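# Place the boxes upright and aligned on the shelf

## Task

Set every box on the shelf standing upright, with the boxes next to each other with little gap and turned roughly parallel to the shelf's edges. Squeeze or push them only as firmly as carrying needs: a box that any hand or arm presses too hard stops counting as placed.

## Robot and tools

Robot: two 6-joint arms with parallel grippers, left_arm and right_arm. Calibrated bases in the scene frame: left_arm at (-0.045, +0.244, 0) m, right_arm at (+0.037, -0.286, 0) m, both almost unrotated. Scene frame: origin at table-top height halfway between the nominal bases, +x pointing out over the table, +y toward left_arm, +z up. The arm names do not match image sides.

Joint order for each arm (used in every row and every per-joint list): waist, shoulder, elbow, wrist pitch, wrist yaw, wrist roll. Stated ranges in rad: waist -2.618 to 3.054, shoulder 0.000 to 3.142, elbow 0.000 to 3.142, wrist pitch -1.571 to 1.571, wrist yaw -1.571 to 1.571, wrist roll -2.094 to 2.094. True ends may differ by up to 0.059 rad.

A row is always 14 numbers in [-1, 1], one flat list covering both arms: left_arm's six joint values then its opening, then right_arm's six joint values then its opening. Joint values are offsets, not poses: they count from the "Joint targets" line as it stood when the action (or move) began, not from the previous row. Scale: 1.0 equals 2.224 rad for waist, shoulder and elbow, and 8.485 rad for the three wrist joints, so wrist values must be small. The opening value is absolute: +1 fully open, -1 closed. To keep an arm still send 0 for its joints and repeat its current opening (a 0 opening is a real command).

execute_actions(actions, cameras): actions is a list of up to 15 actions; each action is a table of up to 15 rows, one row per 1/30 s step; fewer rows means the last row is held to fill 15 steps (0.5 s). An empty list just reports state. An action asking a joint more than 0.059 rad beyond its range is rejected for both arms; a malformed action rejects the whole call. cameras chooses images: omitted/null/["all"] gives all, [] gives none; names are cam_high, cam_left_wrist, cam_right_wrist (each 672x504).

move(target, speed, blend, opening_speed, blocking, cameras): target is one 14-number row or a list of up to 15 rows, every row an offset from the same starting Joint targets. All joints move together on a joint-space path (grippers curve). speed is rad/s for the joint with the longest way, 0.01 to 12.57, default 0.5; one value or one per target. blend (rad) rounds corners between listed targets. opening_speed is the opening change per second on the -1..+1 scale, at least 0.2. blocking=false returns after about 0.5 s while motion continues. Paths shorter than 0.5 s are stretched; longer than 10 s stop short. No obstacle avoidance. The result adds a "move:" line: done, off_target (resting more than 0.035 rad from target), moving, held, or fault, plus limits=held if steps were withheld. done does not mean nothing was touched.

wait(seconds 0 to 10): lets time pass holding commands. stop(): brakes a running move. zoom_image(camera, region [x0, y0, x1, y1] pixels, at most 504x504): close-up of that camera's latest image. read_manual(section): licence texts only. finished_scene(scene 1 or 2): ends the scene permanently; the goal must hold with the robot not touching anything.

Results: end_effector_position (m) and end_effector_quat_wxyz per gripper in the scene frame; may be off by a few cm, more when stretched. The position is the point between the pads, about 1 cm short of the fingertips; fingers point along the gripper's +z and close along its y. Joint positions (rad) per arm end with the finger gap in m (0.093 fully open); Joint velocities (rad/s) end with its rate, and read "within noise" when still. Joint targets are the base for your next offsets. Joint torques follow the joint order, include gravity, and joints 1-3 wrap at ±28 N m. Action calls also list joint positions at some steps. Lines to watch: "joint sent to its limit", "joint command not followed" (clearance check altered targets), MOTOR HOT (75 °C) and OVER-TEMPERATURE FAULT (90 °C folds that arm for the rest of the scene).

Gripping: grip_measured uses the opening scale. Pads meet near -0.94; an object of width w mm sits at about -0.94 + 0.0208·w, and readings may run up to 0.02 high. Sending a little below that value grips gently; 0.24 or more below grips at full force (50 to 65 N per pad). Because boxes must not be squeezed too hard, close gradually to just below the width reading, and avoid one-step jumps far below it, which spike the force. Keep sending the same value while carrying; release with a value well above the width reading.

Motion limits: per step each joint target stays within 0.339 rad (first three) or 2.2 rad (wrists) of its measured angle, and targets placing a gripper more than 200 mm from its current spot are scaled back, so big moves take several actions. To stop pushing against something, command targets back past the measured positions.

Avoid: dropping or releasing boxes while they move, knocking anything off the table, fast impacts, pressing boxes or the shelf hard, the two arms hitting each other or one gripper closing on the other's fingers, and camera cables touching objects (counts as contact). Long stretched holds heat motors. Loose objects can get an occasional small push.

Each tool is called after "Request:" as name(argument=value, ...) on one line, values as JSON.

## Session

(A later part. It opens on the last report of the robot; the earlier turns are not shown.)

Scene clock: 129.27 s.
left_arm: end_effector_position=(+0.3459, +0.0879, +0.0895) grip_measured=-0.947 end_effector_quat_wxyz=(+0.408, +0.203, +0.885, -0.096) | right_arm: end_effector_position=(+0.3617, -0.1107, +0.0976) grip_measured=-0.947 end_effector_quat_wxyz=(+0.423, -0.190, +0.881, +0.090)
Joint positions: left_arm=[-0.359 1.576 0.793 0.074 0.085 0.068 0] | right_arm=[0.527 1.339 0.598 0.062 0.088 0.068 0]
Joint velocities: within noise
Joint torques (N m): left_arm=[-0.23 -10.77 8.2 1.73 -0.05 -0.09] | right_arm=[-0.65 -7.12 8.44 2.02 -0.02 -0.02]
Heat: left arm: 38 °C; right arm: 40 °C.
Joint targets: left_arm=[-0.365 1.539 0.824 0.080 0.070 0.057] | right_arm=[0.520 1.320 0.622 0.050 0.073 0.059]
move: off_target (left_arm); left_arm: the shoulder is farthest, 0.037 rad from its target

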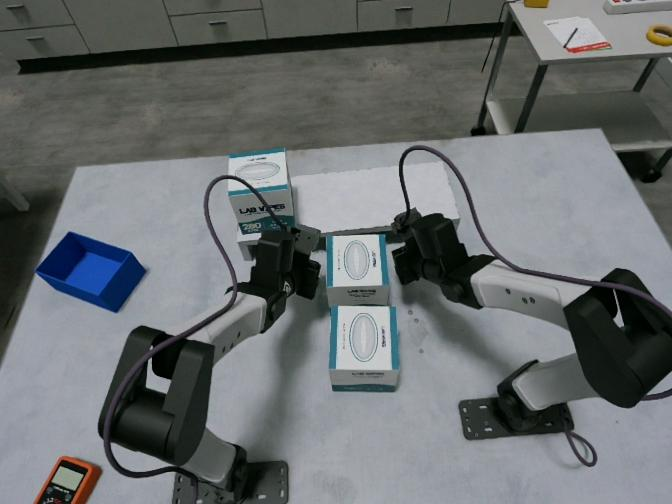

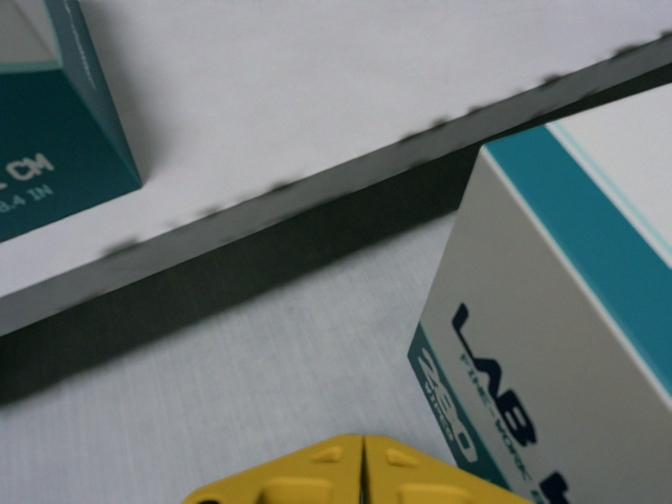

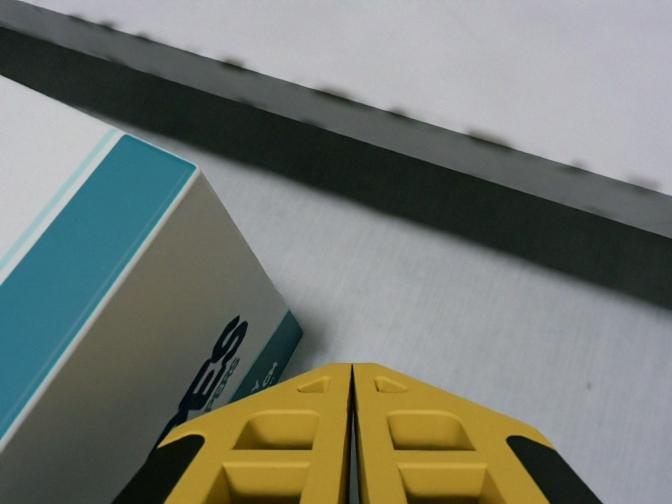

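Request:
move(target=[-0.0202,0,0,0,0,0,-0.95,0.0229,0,0,0,0,0,-0.95], speed=0.08, cameras=["cam_high"])

Request:
zoom_image(camera="cam_high", region=[270, 210, 450, 400])

Scene clock: 131.00 s.
left_arm: end_effector_position=(+0.3388, +0.0711, +0.0894) grip_measured=-0.947 end_effector_quat_wxyz=(+0.405, +0.222, +0.881, -0.103) | right_arm: end_effector_position=(+0.3547, -0.0985, +0.0974) grip_measured=-0.947 end_effector_quat_wxyz=(+0.421, -0.207, +0.878, +0.098)
Joint positions: left_arm=[-0.403 1.576 0.793 0.073 0.081 0.067 0] | right_arm=[0.565 1.339 0.598 0.061 0.087 0.068 0]
Joint velocities: within noise
Joint torques (N m): left_arm=[-0.21 -10.89 8.21 1.69 -0.05 -0.09] | right_arm=[0.55 -7.19 8.42 2.01 -0.03 -0.05]
Heat: left arm: 38 °C; right arm: 40 °C.
Joint targets: left_arm=[-0.410 1.539 0.824 0.080 0.070 0.057] | right_arm=[0.571 1.320 0.622 0.050 0.073 0.059]
move: off_target (left_arm); left_arm: the shoulder is farthest, 0.037 rad from its target
Images, in order (width x height): cam_high 672x504.

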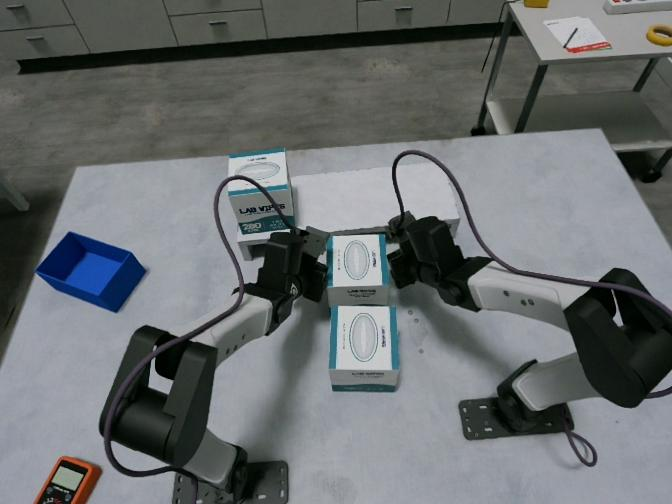

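Scaled by 2.653 from the camera's 672x504 image, which has a finer 960x720 frame.

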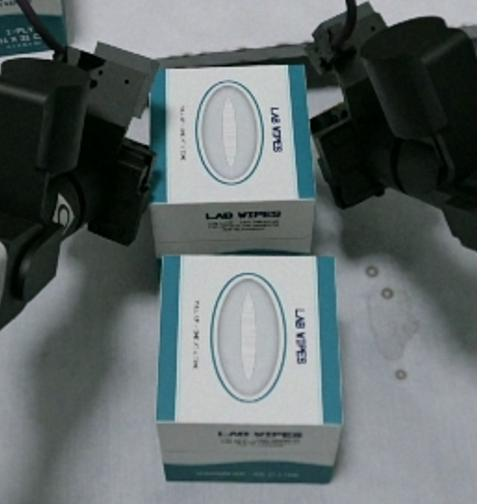

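Request:
move(target=[-0.0036,0,0,0,0,0,-0.95,0.0045,0,0,0,0,0,-0.95], speed=0.05, cameras=[])

Request:
move(target=[-0.0036,0,0,0,0,0,-0.95,0.0045,0,0,0,0,0,-0.95], speed=0.05, cameras=[])

Scene clock: 131.80 s.
left_arm: end_effector_position=(+0.3385, +0.0704, +0.0893) grip_measured=-0.947 end_effector_quat_wxyz=(+0.406, +0.223, +0.881, -0.101) | right_arm: end_effector_position=(+0.3532, -0.0960, +0.0974) grip_measured=-0.947 end_effector_quat_wxyz=(+0.421, -0.210, +0.877, +0.100)
Joint positions: left_arm=[-0.407 1.576 0.793 0.073 0.075 0.067 0] | right_arm=[0.573 1.339 0.598 0.061 0.087 0.068 0]
Joint velocities: within noise
Joint torques (N m): left_arm=[-0.54 -10.8 8.14 1.73 0.02 -0.13] | right_arm=[0.9 -7.21 8.44 2.02 -0.02 -0.02]
Heat: left arm: 38 °C; right arm: 40 °C.
Joint targets: left_arm=[-0.418 1.539 0.824 0.080 0.070 0.058] | right_arm=[0.582 1.320 0.622 0.050 0.073 0.059]
move: off_target (left_arm); left_arm: the shoulder is farthest, 0.037 rad from its target
No camera images: "cameras" was empty.

Scene clock: 132.50 s.
left_arm: end_effector_position=(+0.3383, +0.0698, +0.0893) grip_measured=-0.947 end_effector_quat_wxyz=(+0.406, +0.223, +0.881, -0.099) | right_arm: end_effector_position=(+0.3522, -0.0945, +0.0973) grip_measured=-0.947 end_effector_quat_wxyz=(+0.420, -0.213, +0.876, +0.101)
Joint positions: left_arm=[-0.412 1.576 0.793 0.073 0.067 0.066 0] | right_arm=[0.578 1.339 0.598 0.061 0.087 0.068 0]
Joint velocities: within noise
Joint torques (N m): left_arm=[-0.94 -10.8 8.18 1.68 0.14 -0.1] | right_arm=[1.39 -7.13 8.44 2.01 -0.03 -0.03]
Heat: left arm: 38 °C; right arm: 40 °C.
Joint targets: left_arm=[-0.426 1.539 0.824 0.080 0.070 0.057] | right_arm=[0.592 1.320 0.622 0.050 0.073 0.059]
move: off_target (left_arm); left_arm: the shoulder is farthest, 0.037 rad from its target
No camera images: "cameras" was empty.

Request:
move(target=[-0.0045,0,0,0,0,0,-0.95,0.0036,0,0,0,0,0,-0.95], speed=0.05, cameras=[])

Request:
move(target=[-0.0036,0,0,0,0,0,-0.95,0.0027,0,0,0,0,0,-0.95], speed=0.05)

Scene clock: 133.37 s.
left_arm: end_effector_position=(+0.3380, +0.0692, +0.0892) grip_measured=-0.947 end_effector_quat_wxyz=(+0.407, +0.223, +0.881, -0.096) | right_arm: end_effector_position=(+0.3518, -0.0939, +0.0973) grip_measured=-0.947 end_effector_quat_wxyz=(+0.420, -0.213, +0.876, +0.100)
Joint positions: left_arm=[-0.418 1.576 0.793 0.073 0.056 0.065 0] | right_arm=[0.581 1.339 0.598 0.061 0.09 0.068 0]
Joint velocities: within noise
Joint torques (N m): left_arm=[-1.39 -10.73 8.28 1.74 0.26 -0.07] | right_arm=[1.8 -7.19 8.43 2.02 -0.07 -0.02]
Heat: left arm: 38 °C; right arm: 40 °C.
Joint targets: left_arm=[-0.436 1.539 0.824 0.080 0.070 0.057] | right_arm=[0.599 1.320 0.622 0.050 0.073 0.059]
move: off_target (left_arm); left_arm: the shoulder is farthest, 0.037 rad from its target
No camera images: "cameras" was empty.

Scene clock: 134.07 s.
left_arm: end_effector_position=(+0.3375, +0.0688, +0.0895) grip_measured=-0.947 end_effector_quat_wxyz=(+0.407, +0.223, +0.881, -0.093) | right_arm: end_effector_position=(+0.3515, -0.0937, +0.0972) grip_measured=-0.947 end_effector_quat_wxyz=(+0.421, -0.214, +0.876, +0.098)
Joint positions: left_arm=[-0.423 1.574 0.793 0.071 0.047 0.064 0] | right_arm=[0.585 1.339 0.598 0.06 0.096 0.068 0]
Joint velocities: within noise
Joint torques (N m): left_arm=[-1.51 -10.69 8.17 1.69 0.32 -0.05] | right_arm=[2.09 -7.2 8.46 2.01 -0.15 -0.02]
Heat: left arm: 38 °C; right arm: 40 °C.
Joint targets: left_arm=[-0.444 1.539 0.824 0.080 0.070 0.058] | right_arm=[0.606 1.320 0.622 0.050 0.073 0.059]
move: done

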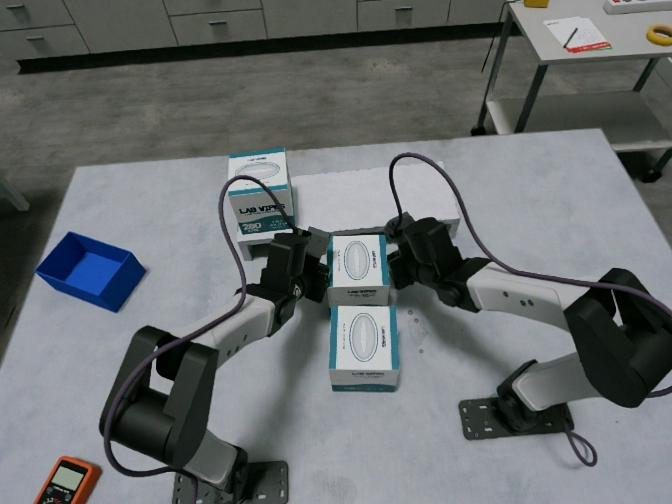

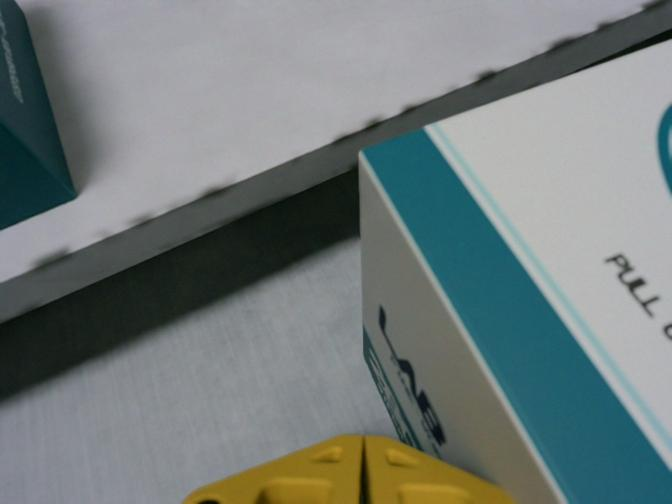

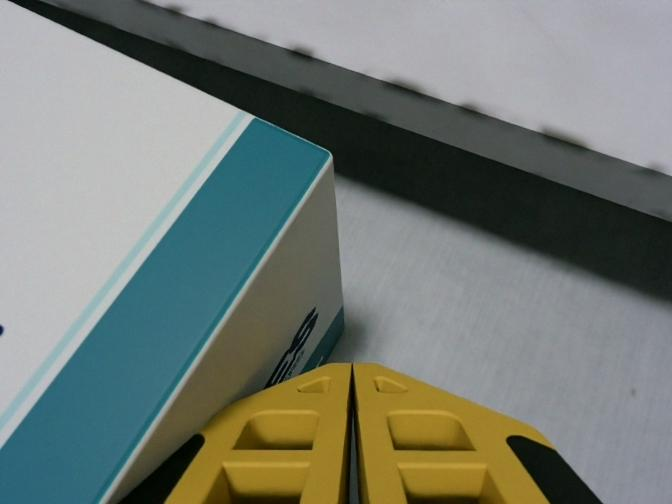

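Request:
move(target=[0,-0.0185,0.0265,-0.0098,0,0,-0.95,0,-0.0178,0.0292,-0.0116,0,0,-0.95], speed=0.08, cameras=["cam_high"])

Request:
zoom_image(camera="cam_high", region=[270, 210, 450, 400])

Scene clock: 136.50 s.
left_arm: end_effector_position=(+0.3338, +0.0685, +0.1034) grip_measured=-0.947 end_effector_quat_wxyz=(+0.395, +0.226, +0.886, -0.092) | right_arm: end_effector_position=(+0.3477, -0.0949, +0.1101) grip_measured=-0.947 end_effector_quat_wxyz=(+0.407, -0.217, +0.882, +0.094)
Joint positions: left_arm=[-0.427 1.539 0.841 -0.039 0.047 0.064 0] | right_arm=[0.588 1.302 0.655 -0.065 0.096 0.068 0]
Joint velocities: within noise
Joint torques (N m): left_arm=[-1.28 -11.07 9.11 1.95 0.33 -0.02] | right_arm=[1.81 -7.3 9.33 2.26 -0.13 -0.02]
Heat: left arm: 38 °C; right arm: 41 °C.
Joint targets: left_arm=[-0.444 1.498 0.882 -0.003 0.070 0.058] | right_arm=[0.605 1.280 0.687 -0.049 0.073 0.059]
move: off_target (left_arm); left_arm: the shoulder is farthest, 0.041 rad from its target
Images, in order (width x height): cam_high 672x504.

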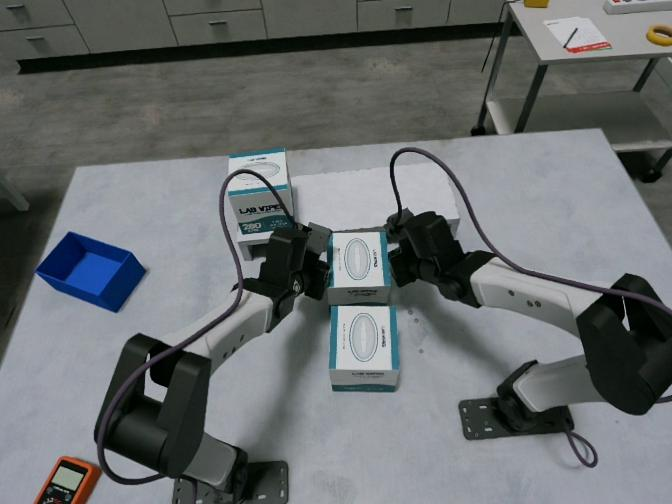

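Scaled by 2.653 from the camera's 672x504 image, which has a finer 960x720 frame.

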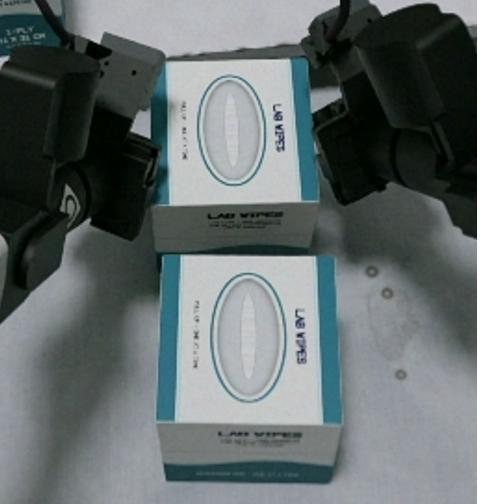

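Request:
move(target=[0,-0.0454,0.147,-0.0473,0,0,-0.95,0,-0.0382,0.1592,-0.0481,0,0,-0.95], speed=0.15)

Request:
zoom_image(camera="cam_high", region=[220, 130, 470, 320])

Scene clock: 139.97 s.
left_arm: end_effector_position=(+0.3385, +0.0693, +0.2140) grip_measured=-0.947 end_effector_quat_wxyz=(+0.414, +0.221, +0.879, -0.088) | right_arm: end_effector_position=(+0.3527, -0.0951, +0.2201) grip_measured=-0.947 end_effector_quat_wxyz=(+0.427, -0.211, +0.875, +0.093)
Joint positions: left_arm=[-0.427 1.432 1.17 -0.435 0.032 0.064 0] | right_arm=[0.588 1.213 1.01 -0.469 0.114 0.068 0]
Joint velocities: within noise
Joint torques (N m): left_arm=[-1.21 -10.02 9.54 1.92 0.47 -0.07] | right_arm=[1.78 -6.53 9.63 2.29 -0.34 -0.03]
Heat: left arm: 39 °C; right arm: 41 °C.
Joint targets: left_arm=[-0.444 1.397 1.210 -0.405 0.070 0.058] | right_arm=[0.605 1.195 1.041 -0.457 0.073 0.059]
move: off_target (left_arm, right_arm); left_arm: the elbow is farthest, 0.039 rad from its target; right_arm: the wrist yaw is farthest, 0.041 rad from its target

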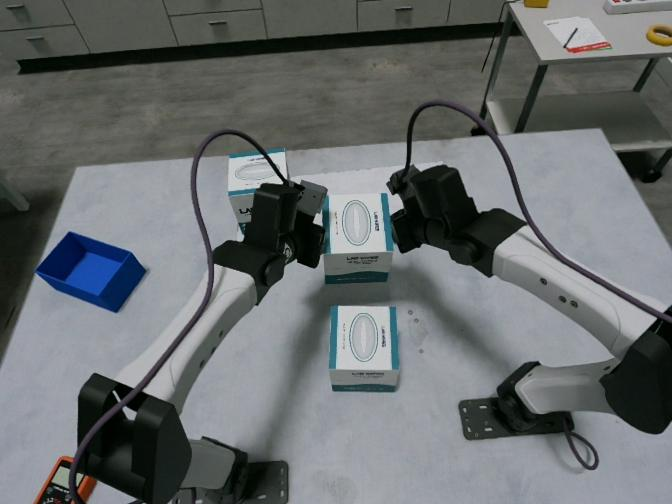

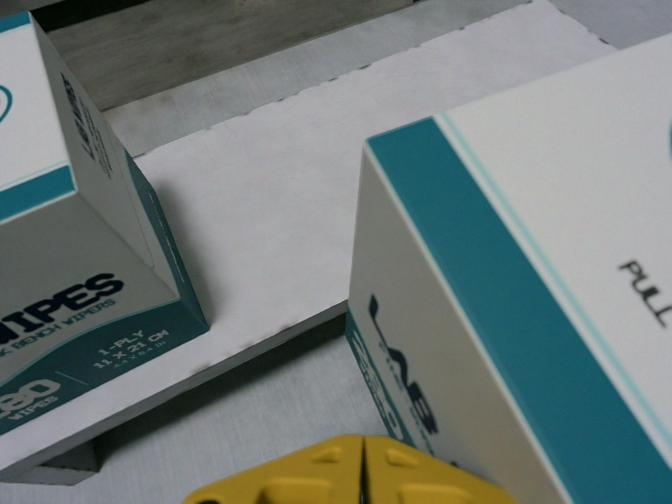

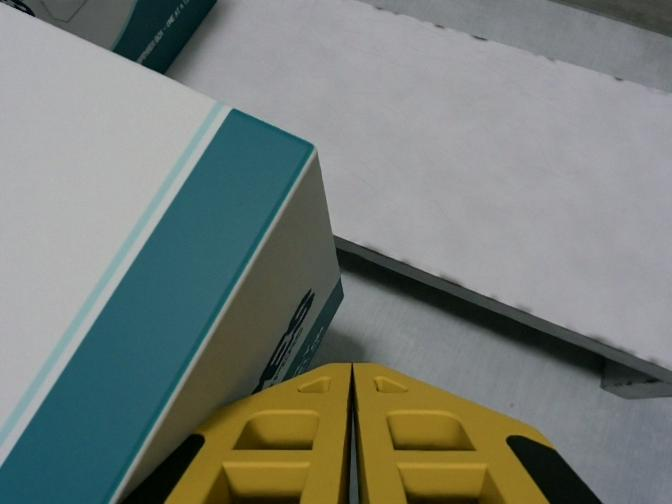

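Scaled by 2.016 from the camera's 672x504 image, which has a finer 960x720 frame.

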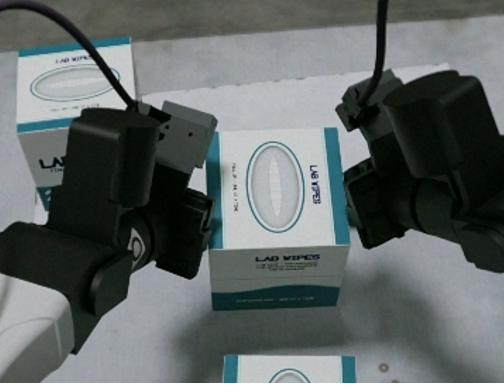

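Request:
move(target=[[0.0111,0.1706,0.1661,-0.0017,-0.0013,-0.0011,-0.95,-0.1114,0.1474,0.1075,0.0076,-0.0265,-0.021,-0.95]], speed=0.18)

Scene clock: 143.87 s.
left_arm: end_effector_position=(+0.4235, +0.0408, +0.2201) grip_measured=-0.947 end_effector_quat_wxyz=(+0.417, +0.212, +0.880, -0.085) | right_arm: end_effector_position=(+0.4458, -0.1186, +0.2127) grip_measured=-0.947 end_effector_quat_wxyz=(+0.410, -0.225, +0.879, +0.092)
Joint positions: left_arm=[-0.412 1.768 1.536 -0.46 0.029 0.06 0] | right_arm=[0.347 1.516 1.247 -0.438 -0.088 -0.107 0]
Joint velocities: within noise
Joint torques (N m): left_arm=[-0.4 -9.02 9.81 2.02 0.46 -0.13] | right_arm=[1.02 -7.2 9.78 2.6 -0.71 -0.07]
Heat: left arm: 40 °C; right arm: 41 °C.
Joint targets: left_arm=[-0.419 1.777 1.579 -0.419 0.059 0.048] | right_arm=[0.358 1.524 1.280 -0.392 -0.152 -0.119]
move: off_target (left_arm, right_arm); left_arm: the elbow is farthest, 0.043 rad from its target; right_arm: the wrist yaw is farthest, 0.063 rad from its target

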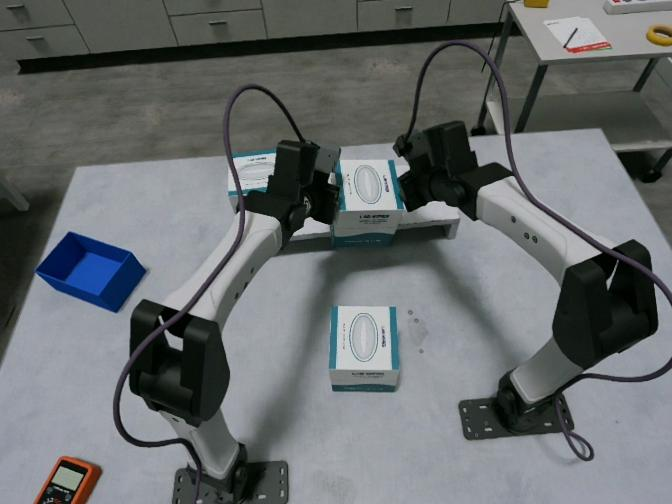

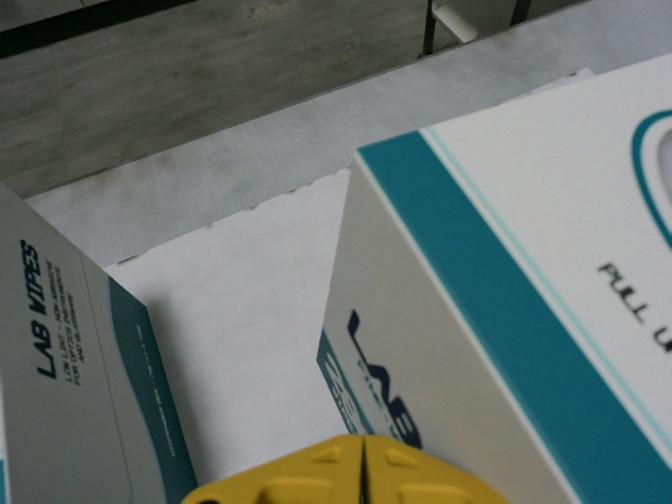

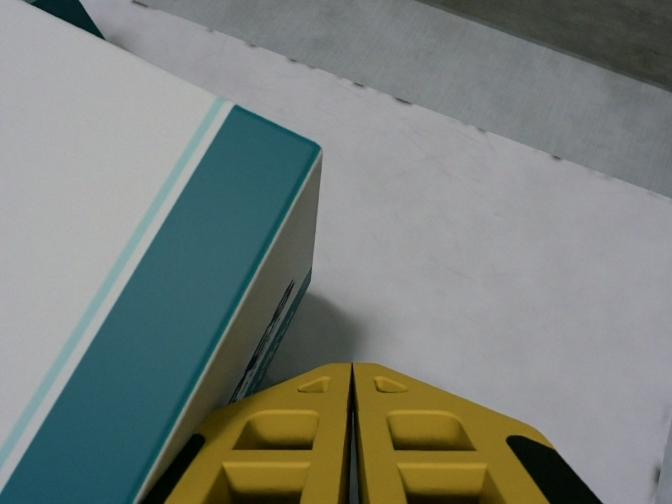

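Request:
move(target=[[0.0066,0.1819,0.2527,-0.0203,-0.0022,-0.0019,-0.95,-0.0646,0.1564,0.1782,-0.0047,-0.0167,-0.0139,-0.95]], speed=0.2)

Request:
zoom_image(camera="cam_high", region=[220, 120, 490, 270])

Scene clock: 147.53 s.
left_arm: end_effector_position=(+0.5126, +0.0166, +0.2159) grip_measured=-0.947 end_effector_quat_wxyz=(+0.411, +0.196, +0.887, -0.077) | right_arm: end_effector_position=(+0.5541, -0.1373, +0.2286) grip_measured=-0.947 end_effector_quat_wxyz=(+0.441, -0.241, +0.858, +0.100)
Joint positions: left_arm=[-0.396 2.172 2.099 -0.635 0.014 0.045 0] | right_arm=[0.2 1.861 1.646 -0.437 -0.233 -0.225 0]
Joint velocities: within noise
Joint torques (N m): left_arm=[-0.44 -12.37 9.66 2.04 0.36 -0.11] | right_arm=[1.47 -10.45 9.62 2.19 -0.71 -0.05]
Heat: left arm: 40 °C; right arm: 42 °C.
Joint targets: left_arm=[-0.404 2.181 2.141 -0.591 0.040 0.032] | right_arm=[0.214 1.871 1.676 -0.432 -0.293 -0.237]
move: off_target (left_arm, right_arm); left_arm: the wrist pitch is farthest, 0.044 rad from its target; right_arm: the wrist yaw is farthest, 0.060 rad from its target

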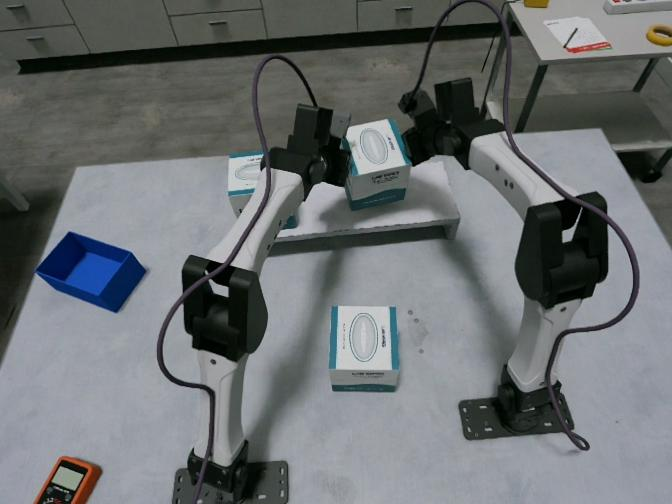

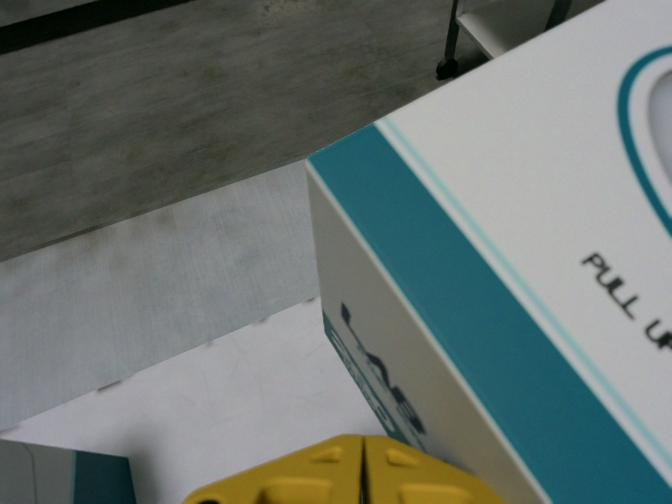

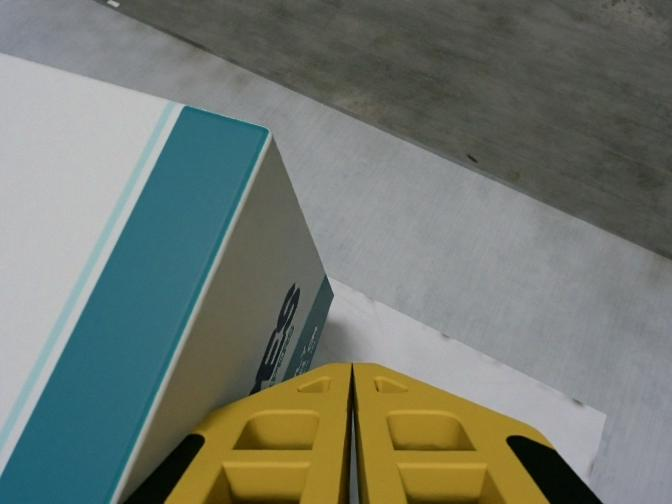

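Scaled by 1.867 from the camera's 672x504 image, which has a finer 960x720 frame.

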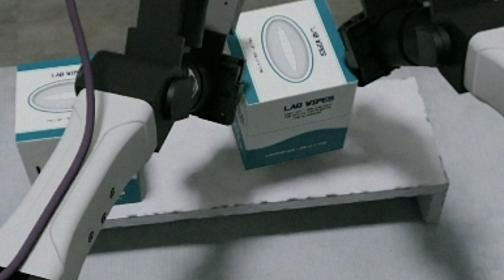

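Request:
move(target=[0.0013,0.0013,-0.064,0.012,0,0,-0.95,0,0,-0.071,0.0185,0,0,-0.95], speed=0.1)

Request:
zoom_image(camera="cam_high", region=[220, 120, 490, 270])

Scene clock: 150.37 s.
left_arm: end_effector_position=(+0.5104, +0.0175, +0.1842) grip_measured=-0.947 end_effector_quat_wxyz=(+0.396, +0.197, +0.894, -0.074) | right_arm: end_effector_position=(+0.5543, -0.1363, +0.2007) grip_measured=-0.947 end_effector_quat_wxyz=(+0.447, -0.243, +0.855, +0.102)
Joint positions: left_arm=[-0.396 2.172 1.997 -0.566 0.014 0.044 0] | right_arm=[0.2 1.861 1.526 -0.305 -0.239 -0.226 0]
Joint velocities: within noise
Joint torques (N m): left_arm=[-0.21 -12.23 6.3 2.33 0.36 -0.14] | right_arm=[1.43 -10.36 6.43 2.48 -0.66 -0.06]
Heat: left arm: 40 °C; right arm: 42 °C.
Joint targets: left_arm=[-0.402 2.184 1.999 -0.490 0.040 0.032] | right_arm=[0.214 1.871 1.518 -0.275 -0.294 -0.237]
move: off_target (left_arm, right_arm); left_arm: the wrist pitch is farthest, 0.077 rad from its target; right_arm: the wrist yaw is farthest, 0.054 rad from its target

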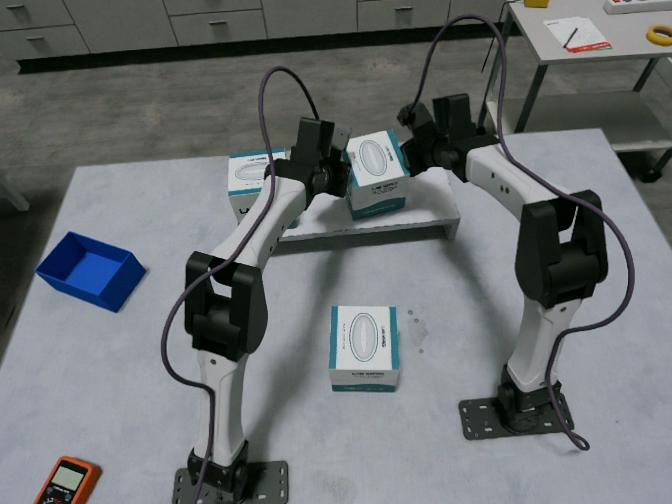

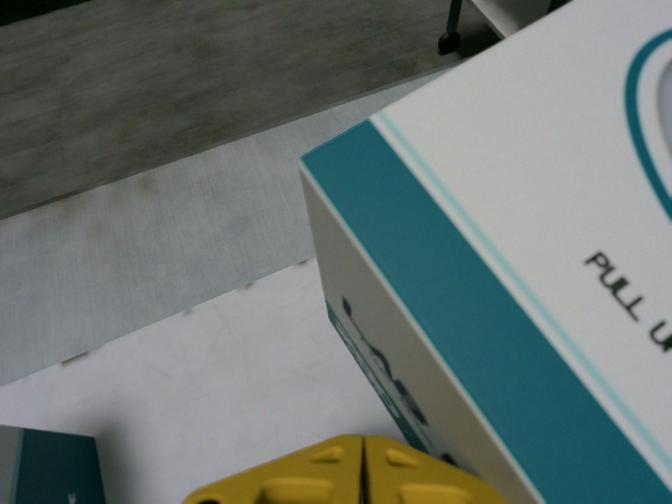

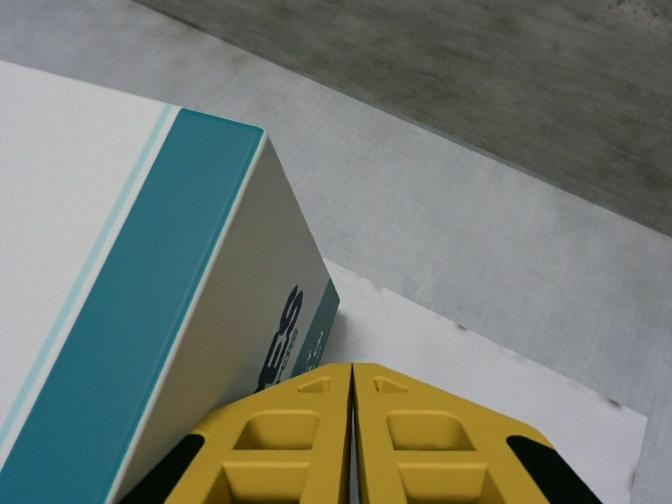

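Scaled by 1.867 from the camera's 672x504 image, which has a finer 960x720 frame.

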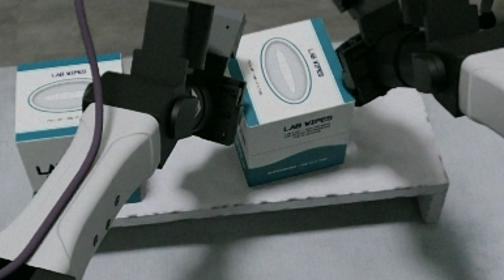

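Request:
move(target=[0.0013,0.0063,0,0.0035,0,0,-0.95,0,-0.0243,-0.027,0.0055,0,0,-0.95], speed=0.08)

Request:
zoom_image(camera="cam_high", region=[220, 120, 490, 270])

Scene clock: 152.00 s.
left_arm: end_effector_position=(+0.5169, +0.0191, +0.1796) grip_measured=-0.947 end_effector_quat_wxyz=(+0.401, +0.193, +0.892, -0.074) | right_arm: end_effector_position=(+0.5516, -0.1369, +0.1884) grip_measured=-0.947 end_effector_quat_wxyz=(+0.447, -0.243, +0.855, +0.102)
Joint positions: left_arm=[-0.389 2.188 1.997 -0.539 0.014 0.044 0] | right_arm=[0.2 1.855 1.468 -0.252 -0.239 -0.226 0]
Joint velocities: within noise
Joint torques (N m): left_arm=[-0.5 -12.46 6.27 2.36 0.36 -0.12] | right_arm=[1.43 -14.84 6.23 2.42 -0.67 -0.06]
Heat: left arm: 40 °C; right arm: 42 °C.
Joint targets: left_arm=[-0.399 2.198 1.999 -0.460 0.040 0.032] | right_arm=[0.214 1.817 1.458 -0.228 -0.294 -0.237]
move: off_target (left_arm, right_arm); left_arm: the wrist pitch is farthest, 0.079 rad from its target; right_arm: the wrist yaw is farthest, 0.055 rad from its target

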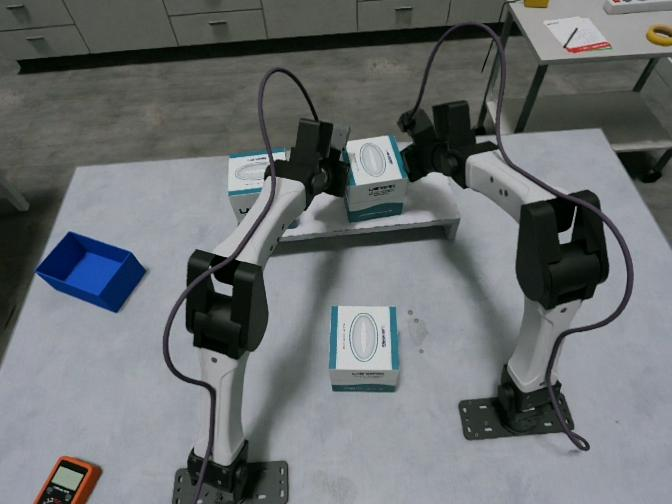

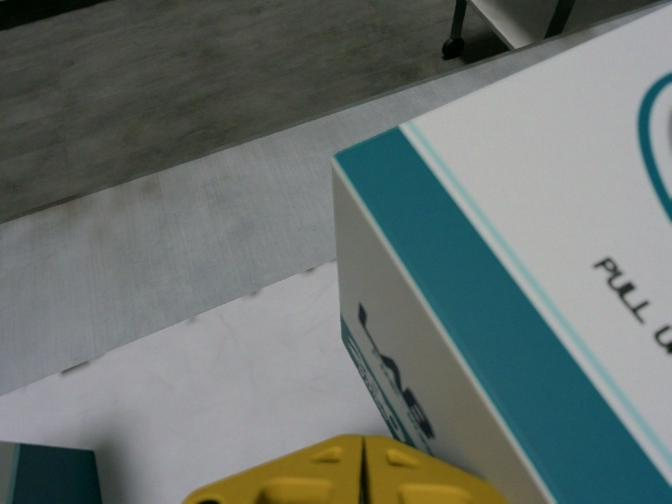

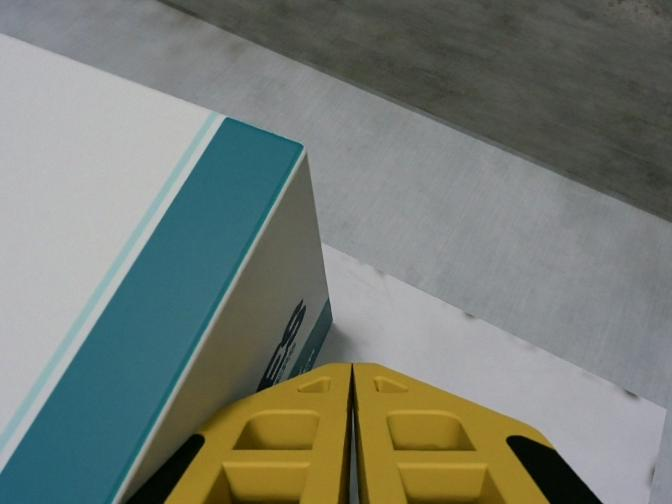

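Scaled by 1.867 from the camera's 672x504 image, which has a finer 960x720 frame.

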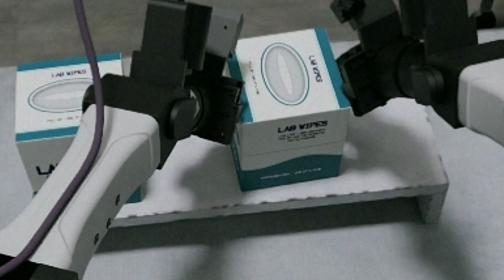

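Request:
move(target=[0,0,-0.0081,0,0,0,-0.95,0,0,-0.0065,0,0,0,-0.95], speed=0.06, cameras=["cam_high"])

Request:
zoom_image(camera="cam_high", region=[220, 120, 490, 270])

Scene clock: 152.97 s.
left_arm: end_effector_position=(+0.5173, +0.0191, +0.1763) grip_measured=-0.947 end_effector_quat_wxyz=(+0.402, +0.192, +0.892, -0.074) | right_arm: end_effector_position=(+0.5507, -0.1370, +0.1864) grip_measured=-0.947 end_effector_quat_wxyz=(+0.448, -0.243, +0.854, +0.102)
Joint positions: left_arm=[-0.389 2.188 1.982 -0.523 0.013 0.042 0] | right_arm=[0.2 1.852 1.456 -0.241 -0.239 -0.226 0]
Joint velocities: within noise
Joint torques (N m): left_arm=[-0.49 -12.53 6.06 2.24 0.38 -0.14] | right_arm=[1.52 -14.56 6 2.28 -0.66 -0.04]
Heat: left arm: 40 °C; right arm: 42 °C.
Joint targets: left_arm=[-0.399 2.198 1.980 -0.460 0.040 0.032] | right_arm=[0.214 1.817 1.444 -0.229 -0.294 -0.237]
move: off_target (left_arm, right_arm); left_arm: the wrist pitch is farthest, 0.063 rad from its target; right_arm: the wrist yaw is farthest, 0.055 rad from its target
Images, in order (width x height): cam_high 672x504.

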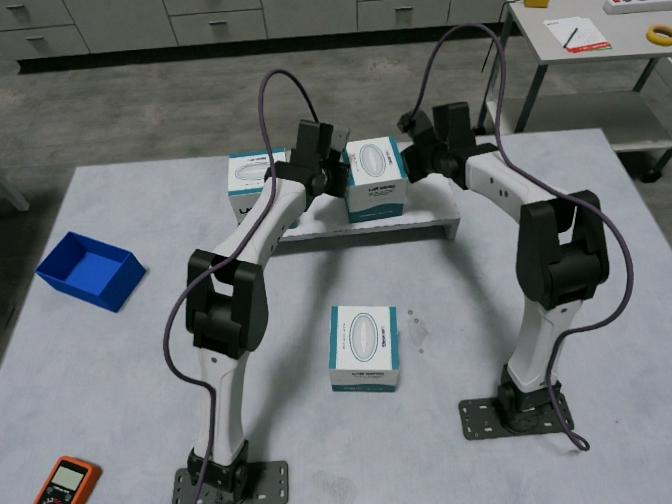

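Scaled by 1.867 from the camera's 672x504 image, which has a finer 960x720 frame.

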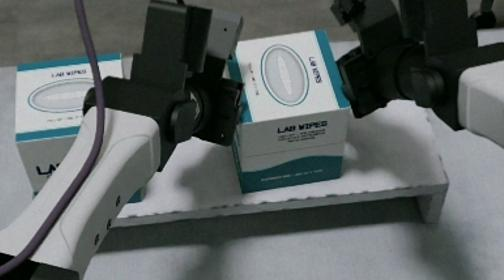

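Request:
move(target=[0,0,-0.004,0,0,0,-0.95,0,0,-0.008,0,0,0,-0.95], speed=0.06, cameras=["cam_high"])

Request:
zoom_image(camera="cam_high", region=[220, 120, 490, 270])

Scene clock: 153.80 s.
left_arm: end_effector_position=(+0.5172, +0.0193, +0.1739) grip_measured=-0.947 end_effector_quat_wxyz=(+0.401, +0.192, +0.893, -0.074) | right_arm: end_effector_position=(+0.5490, -0.1374, +0.1830) grip_measured=-0.947 end_effector_quat_wxyz=(+0.447, -0.243, +0.855, +0.102)
Joint positions: left_arm=[-0.389 2.188 1.974 -0.517 0.012 0.041 0] | right_arm=[0.2 1.849 1.44 -0.23 -0.239 -0.226 0]
Joint velocities: within noise
Joint torques (N m): left_arm=[-0.5 -12.57 5.87 2.15 0.39 -0.06] | right_arm=[1.4 -14.22 5.93 2.17 -0.65 -0.04]
Heat: left arm: 40 °C; right arm: 42 °C.
Joint targets: left_arm=[-0.399 2.198 1.972 -0.460 0.040 0.032] | right_arm=[0.214 1.817 1.426 -0.229 -0.294 -0.237]
move: off_target (left_arm, right_arm); left_arm: the wrist pitch is farthest, 0.057 rad from its target; right_arm: the wrist yaw is farthest, 0.055 rad from its target
Images, in order (width x height): cam_high 672x504.

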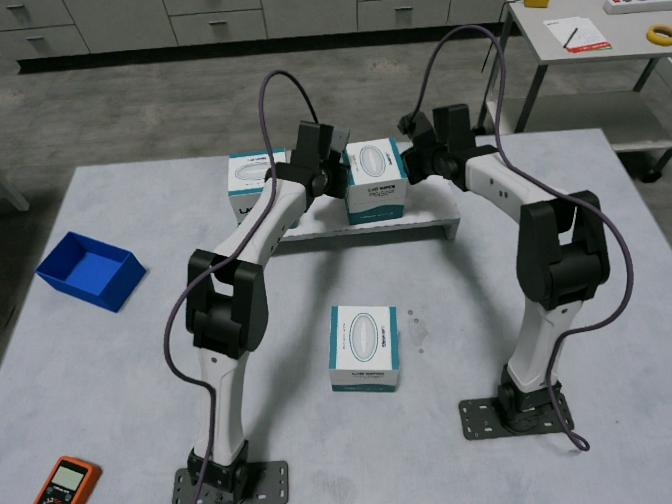

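Scaled by 1.867 from the camera's 672x504 image, which has a finer 960x720 frame.

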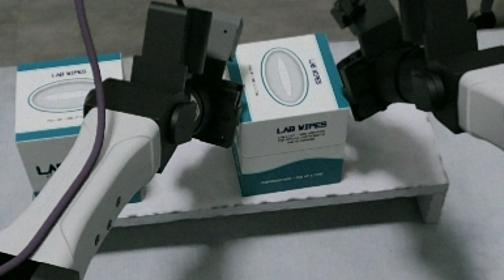

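Request:
move(target=[0,0,-0.004,0,0,0,-0.95,0,0,-0.005,0,0,0,-0.95], speed=0.06, cameras=[])

Scene clock: 154.60 s.
left_arm: end_effector_position=(+0.5176, +0.0191, +0.1728) grip_measured=-0.947 end_effector_quat_wxyz=(+0.402, +0.191, +0.892, -0.074) | right_arm: end_effector_position=(+0.5484, -0.1375, +0.1824) grip_measured=-0.947 end_effector_quat_wxyz=(+0.448, -0.243, +0.854, +0.102)
Joint positions: left_arm=[-0.389 2.188 1.968 -0.509 0.012 0.041 0] | right_arm=[0.2 1.846 1.431 -0.222 -0.239 -0.226 0]
Joint velocities: within noise
Joint torques (N m): left_arm=[-0.46 -12.52 5.76 2.04 0.38 -0.09] | right_arm=[1.44 -13.82 5.65 2.09 -0.66 -0.05]
Heat: left arm: 40 °C; right arm: 42 °C.
Joint targets: left_arm=[-0.399 2.198 1.963 -0.460 0.040 0.032] | right_arm=[0.214 1.817 1.415 -0.229 -0.294 -0.237]
move: off_target (left_arm, right_arm); left_arm: the wrist pitch is farthest, 0.049 rad from its target; right_arm: the wrist yaw is farthest, 0.055 rad from its target
No camera images: "cameras" was empty.

Request:
move(target=[[0.0135,0,0,0,-0.0033,0,-0.95,-0.0036,0,0,0,0,0,-0.95],[0.022,0,0,0,-0.0033,0,-0.95,-0.0036,0,0,0,0,0,-0.95]], speed=0.06)

Scene clock: 156.07 s.
left_arm: end_effector_position=(+0.5264, +0.0376, +0.1742) grip_measured=-0.947 end_effector_quat_wxyz=(+0.408, +0.176, +0.893, -0.068) | right_arm: end_effector_position=(+0.5456, -0.1330, +0.1813) grip_measured=-0.947 end_effector_quat_wxyz=(+0.445, -0.249, +0.852, +0.116)
Joint positions: left_arm=[-0.356 2.188 1.966 -0.496 0.012 0.041 0] | right_arm=[0.199 1.846 1.427 -0.222 -0.271 -0.226 0]
Joint velocities: within noise
Joint torques (N m): left_arm=[0.51 -12.64 5.94 1.96 0.04 -0.07] | right_arm=[0.72 -13.78 6.04 2.07 -0.3 -0.03]
Heat: left arm: 40 °C; right arm: 42 °C.
Joint targets: left_arm=[-0.350 2.198 1.963 -0.460 0.012 0.032] | right_arm=[0.206 1.817 1.415 -0.229 -0.293 -0.237]
move: off_target (left_arm); left_arm: the wrist pitch is farthest, 0.036 rad from its target

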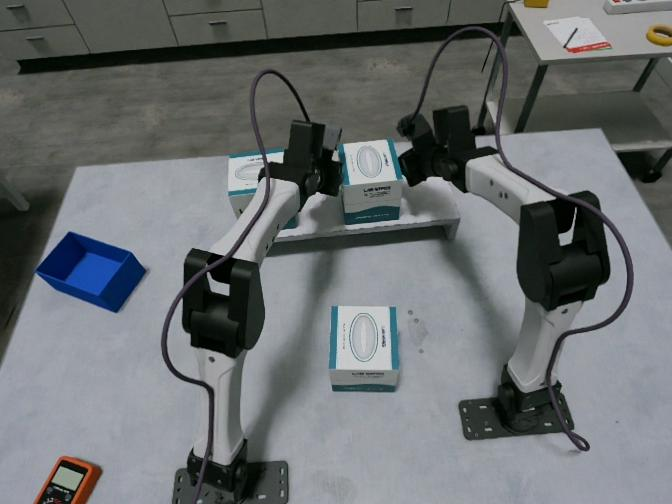

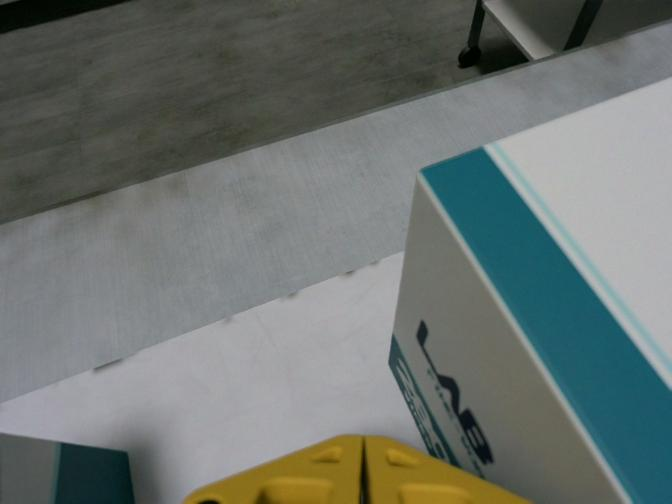

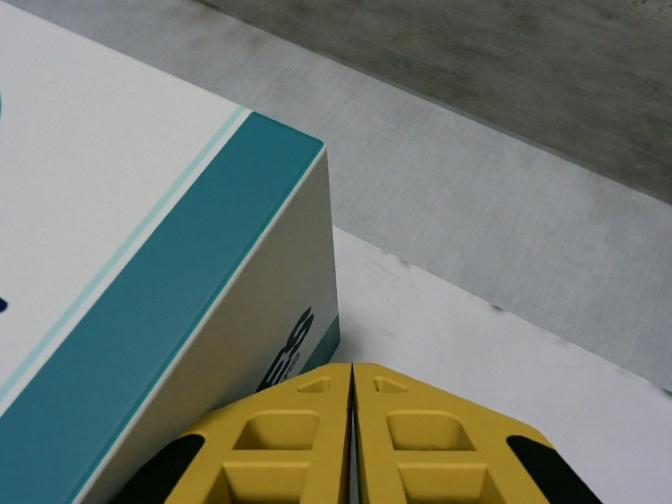

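Request:
move(target=[[0,0,0.137,-0.0318,0,0,-0.95,0,0,0,0,0,0,-0.95]], speed=0.25, cameras=["cam_high"])

Scene clock: 158.03 s.
left_arm: end_effector_position=(+0.5222, +0.0391, +0.2469) grip_measured=-0.947 end_effector_quat_wxyz=(+0.424, +0.175, +0.886, -0.070) | right_arm: end_effector_position=(+0.5455, -0.1330, +0.1813) grip_measured=-0.947 end_effector_quat_wxyz=(+0.445, -0.250, +0.852, +0.116)
Joint positions: left_arm=[-0.356 2.19 2.237 -0.73 0.012 0.041 0] | right_arm=[0.199 1.846 1.427 -0.222 -0.271 -0.226 0]
Joint velocities: within noise
Joint torques (N m): left_arm=[0.62 -12.46 8.66 1.72 0.08 -0.06] | right_arm=[0.66 -13.83 6.04 2.07 -0.3 -0.05]
Heat: left arm: 40 °C; right arm: 42 °C.
Joint targets: left_arm=[-0.350 2.198 2.268 -0.730 0.012 0.032] | right_arm=[0.206 1.817 1.415 -0.229 -0.293 -0.237]
move: done
Images, in order (width x height): cam_high 672x504.

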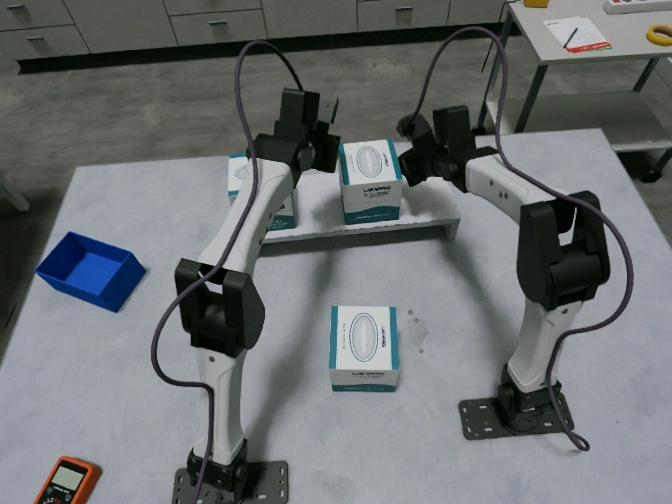

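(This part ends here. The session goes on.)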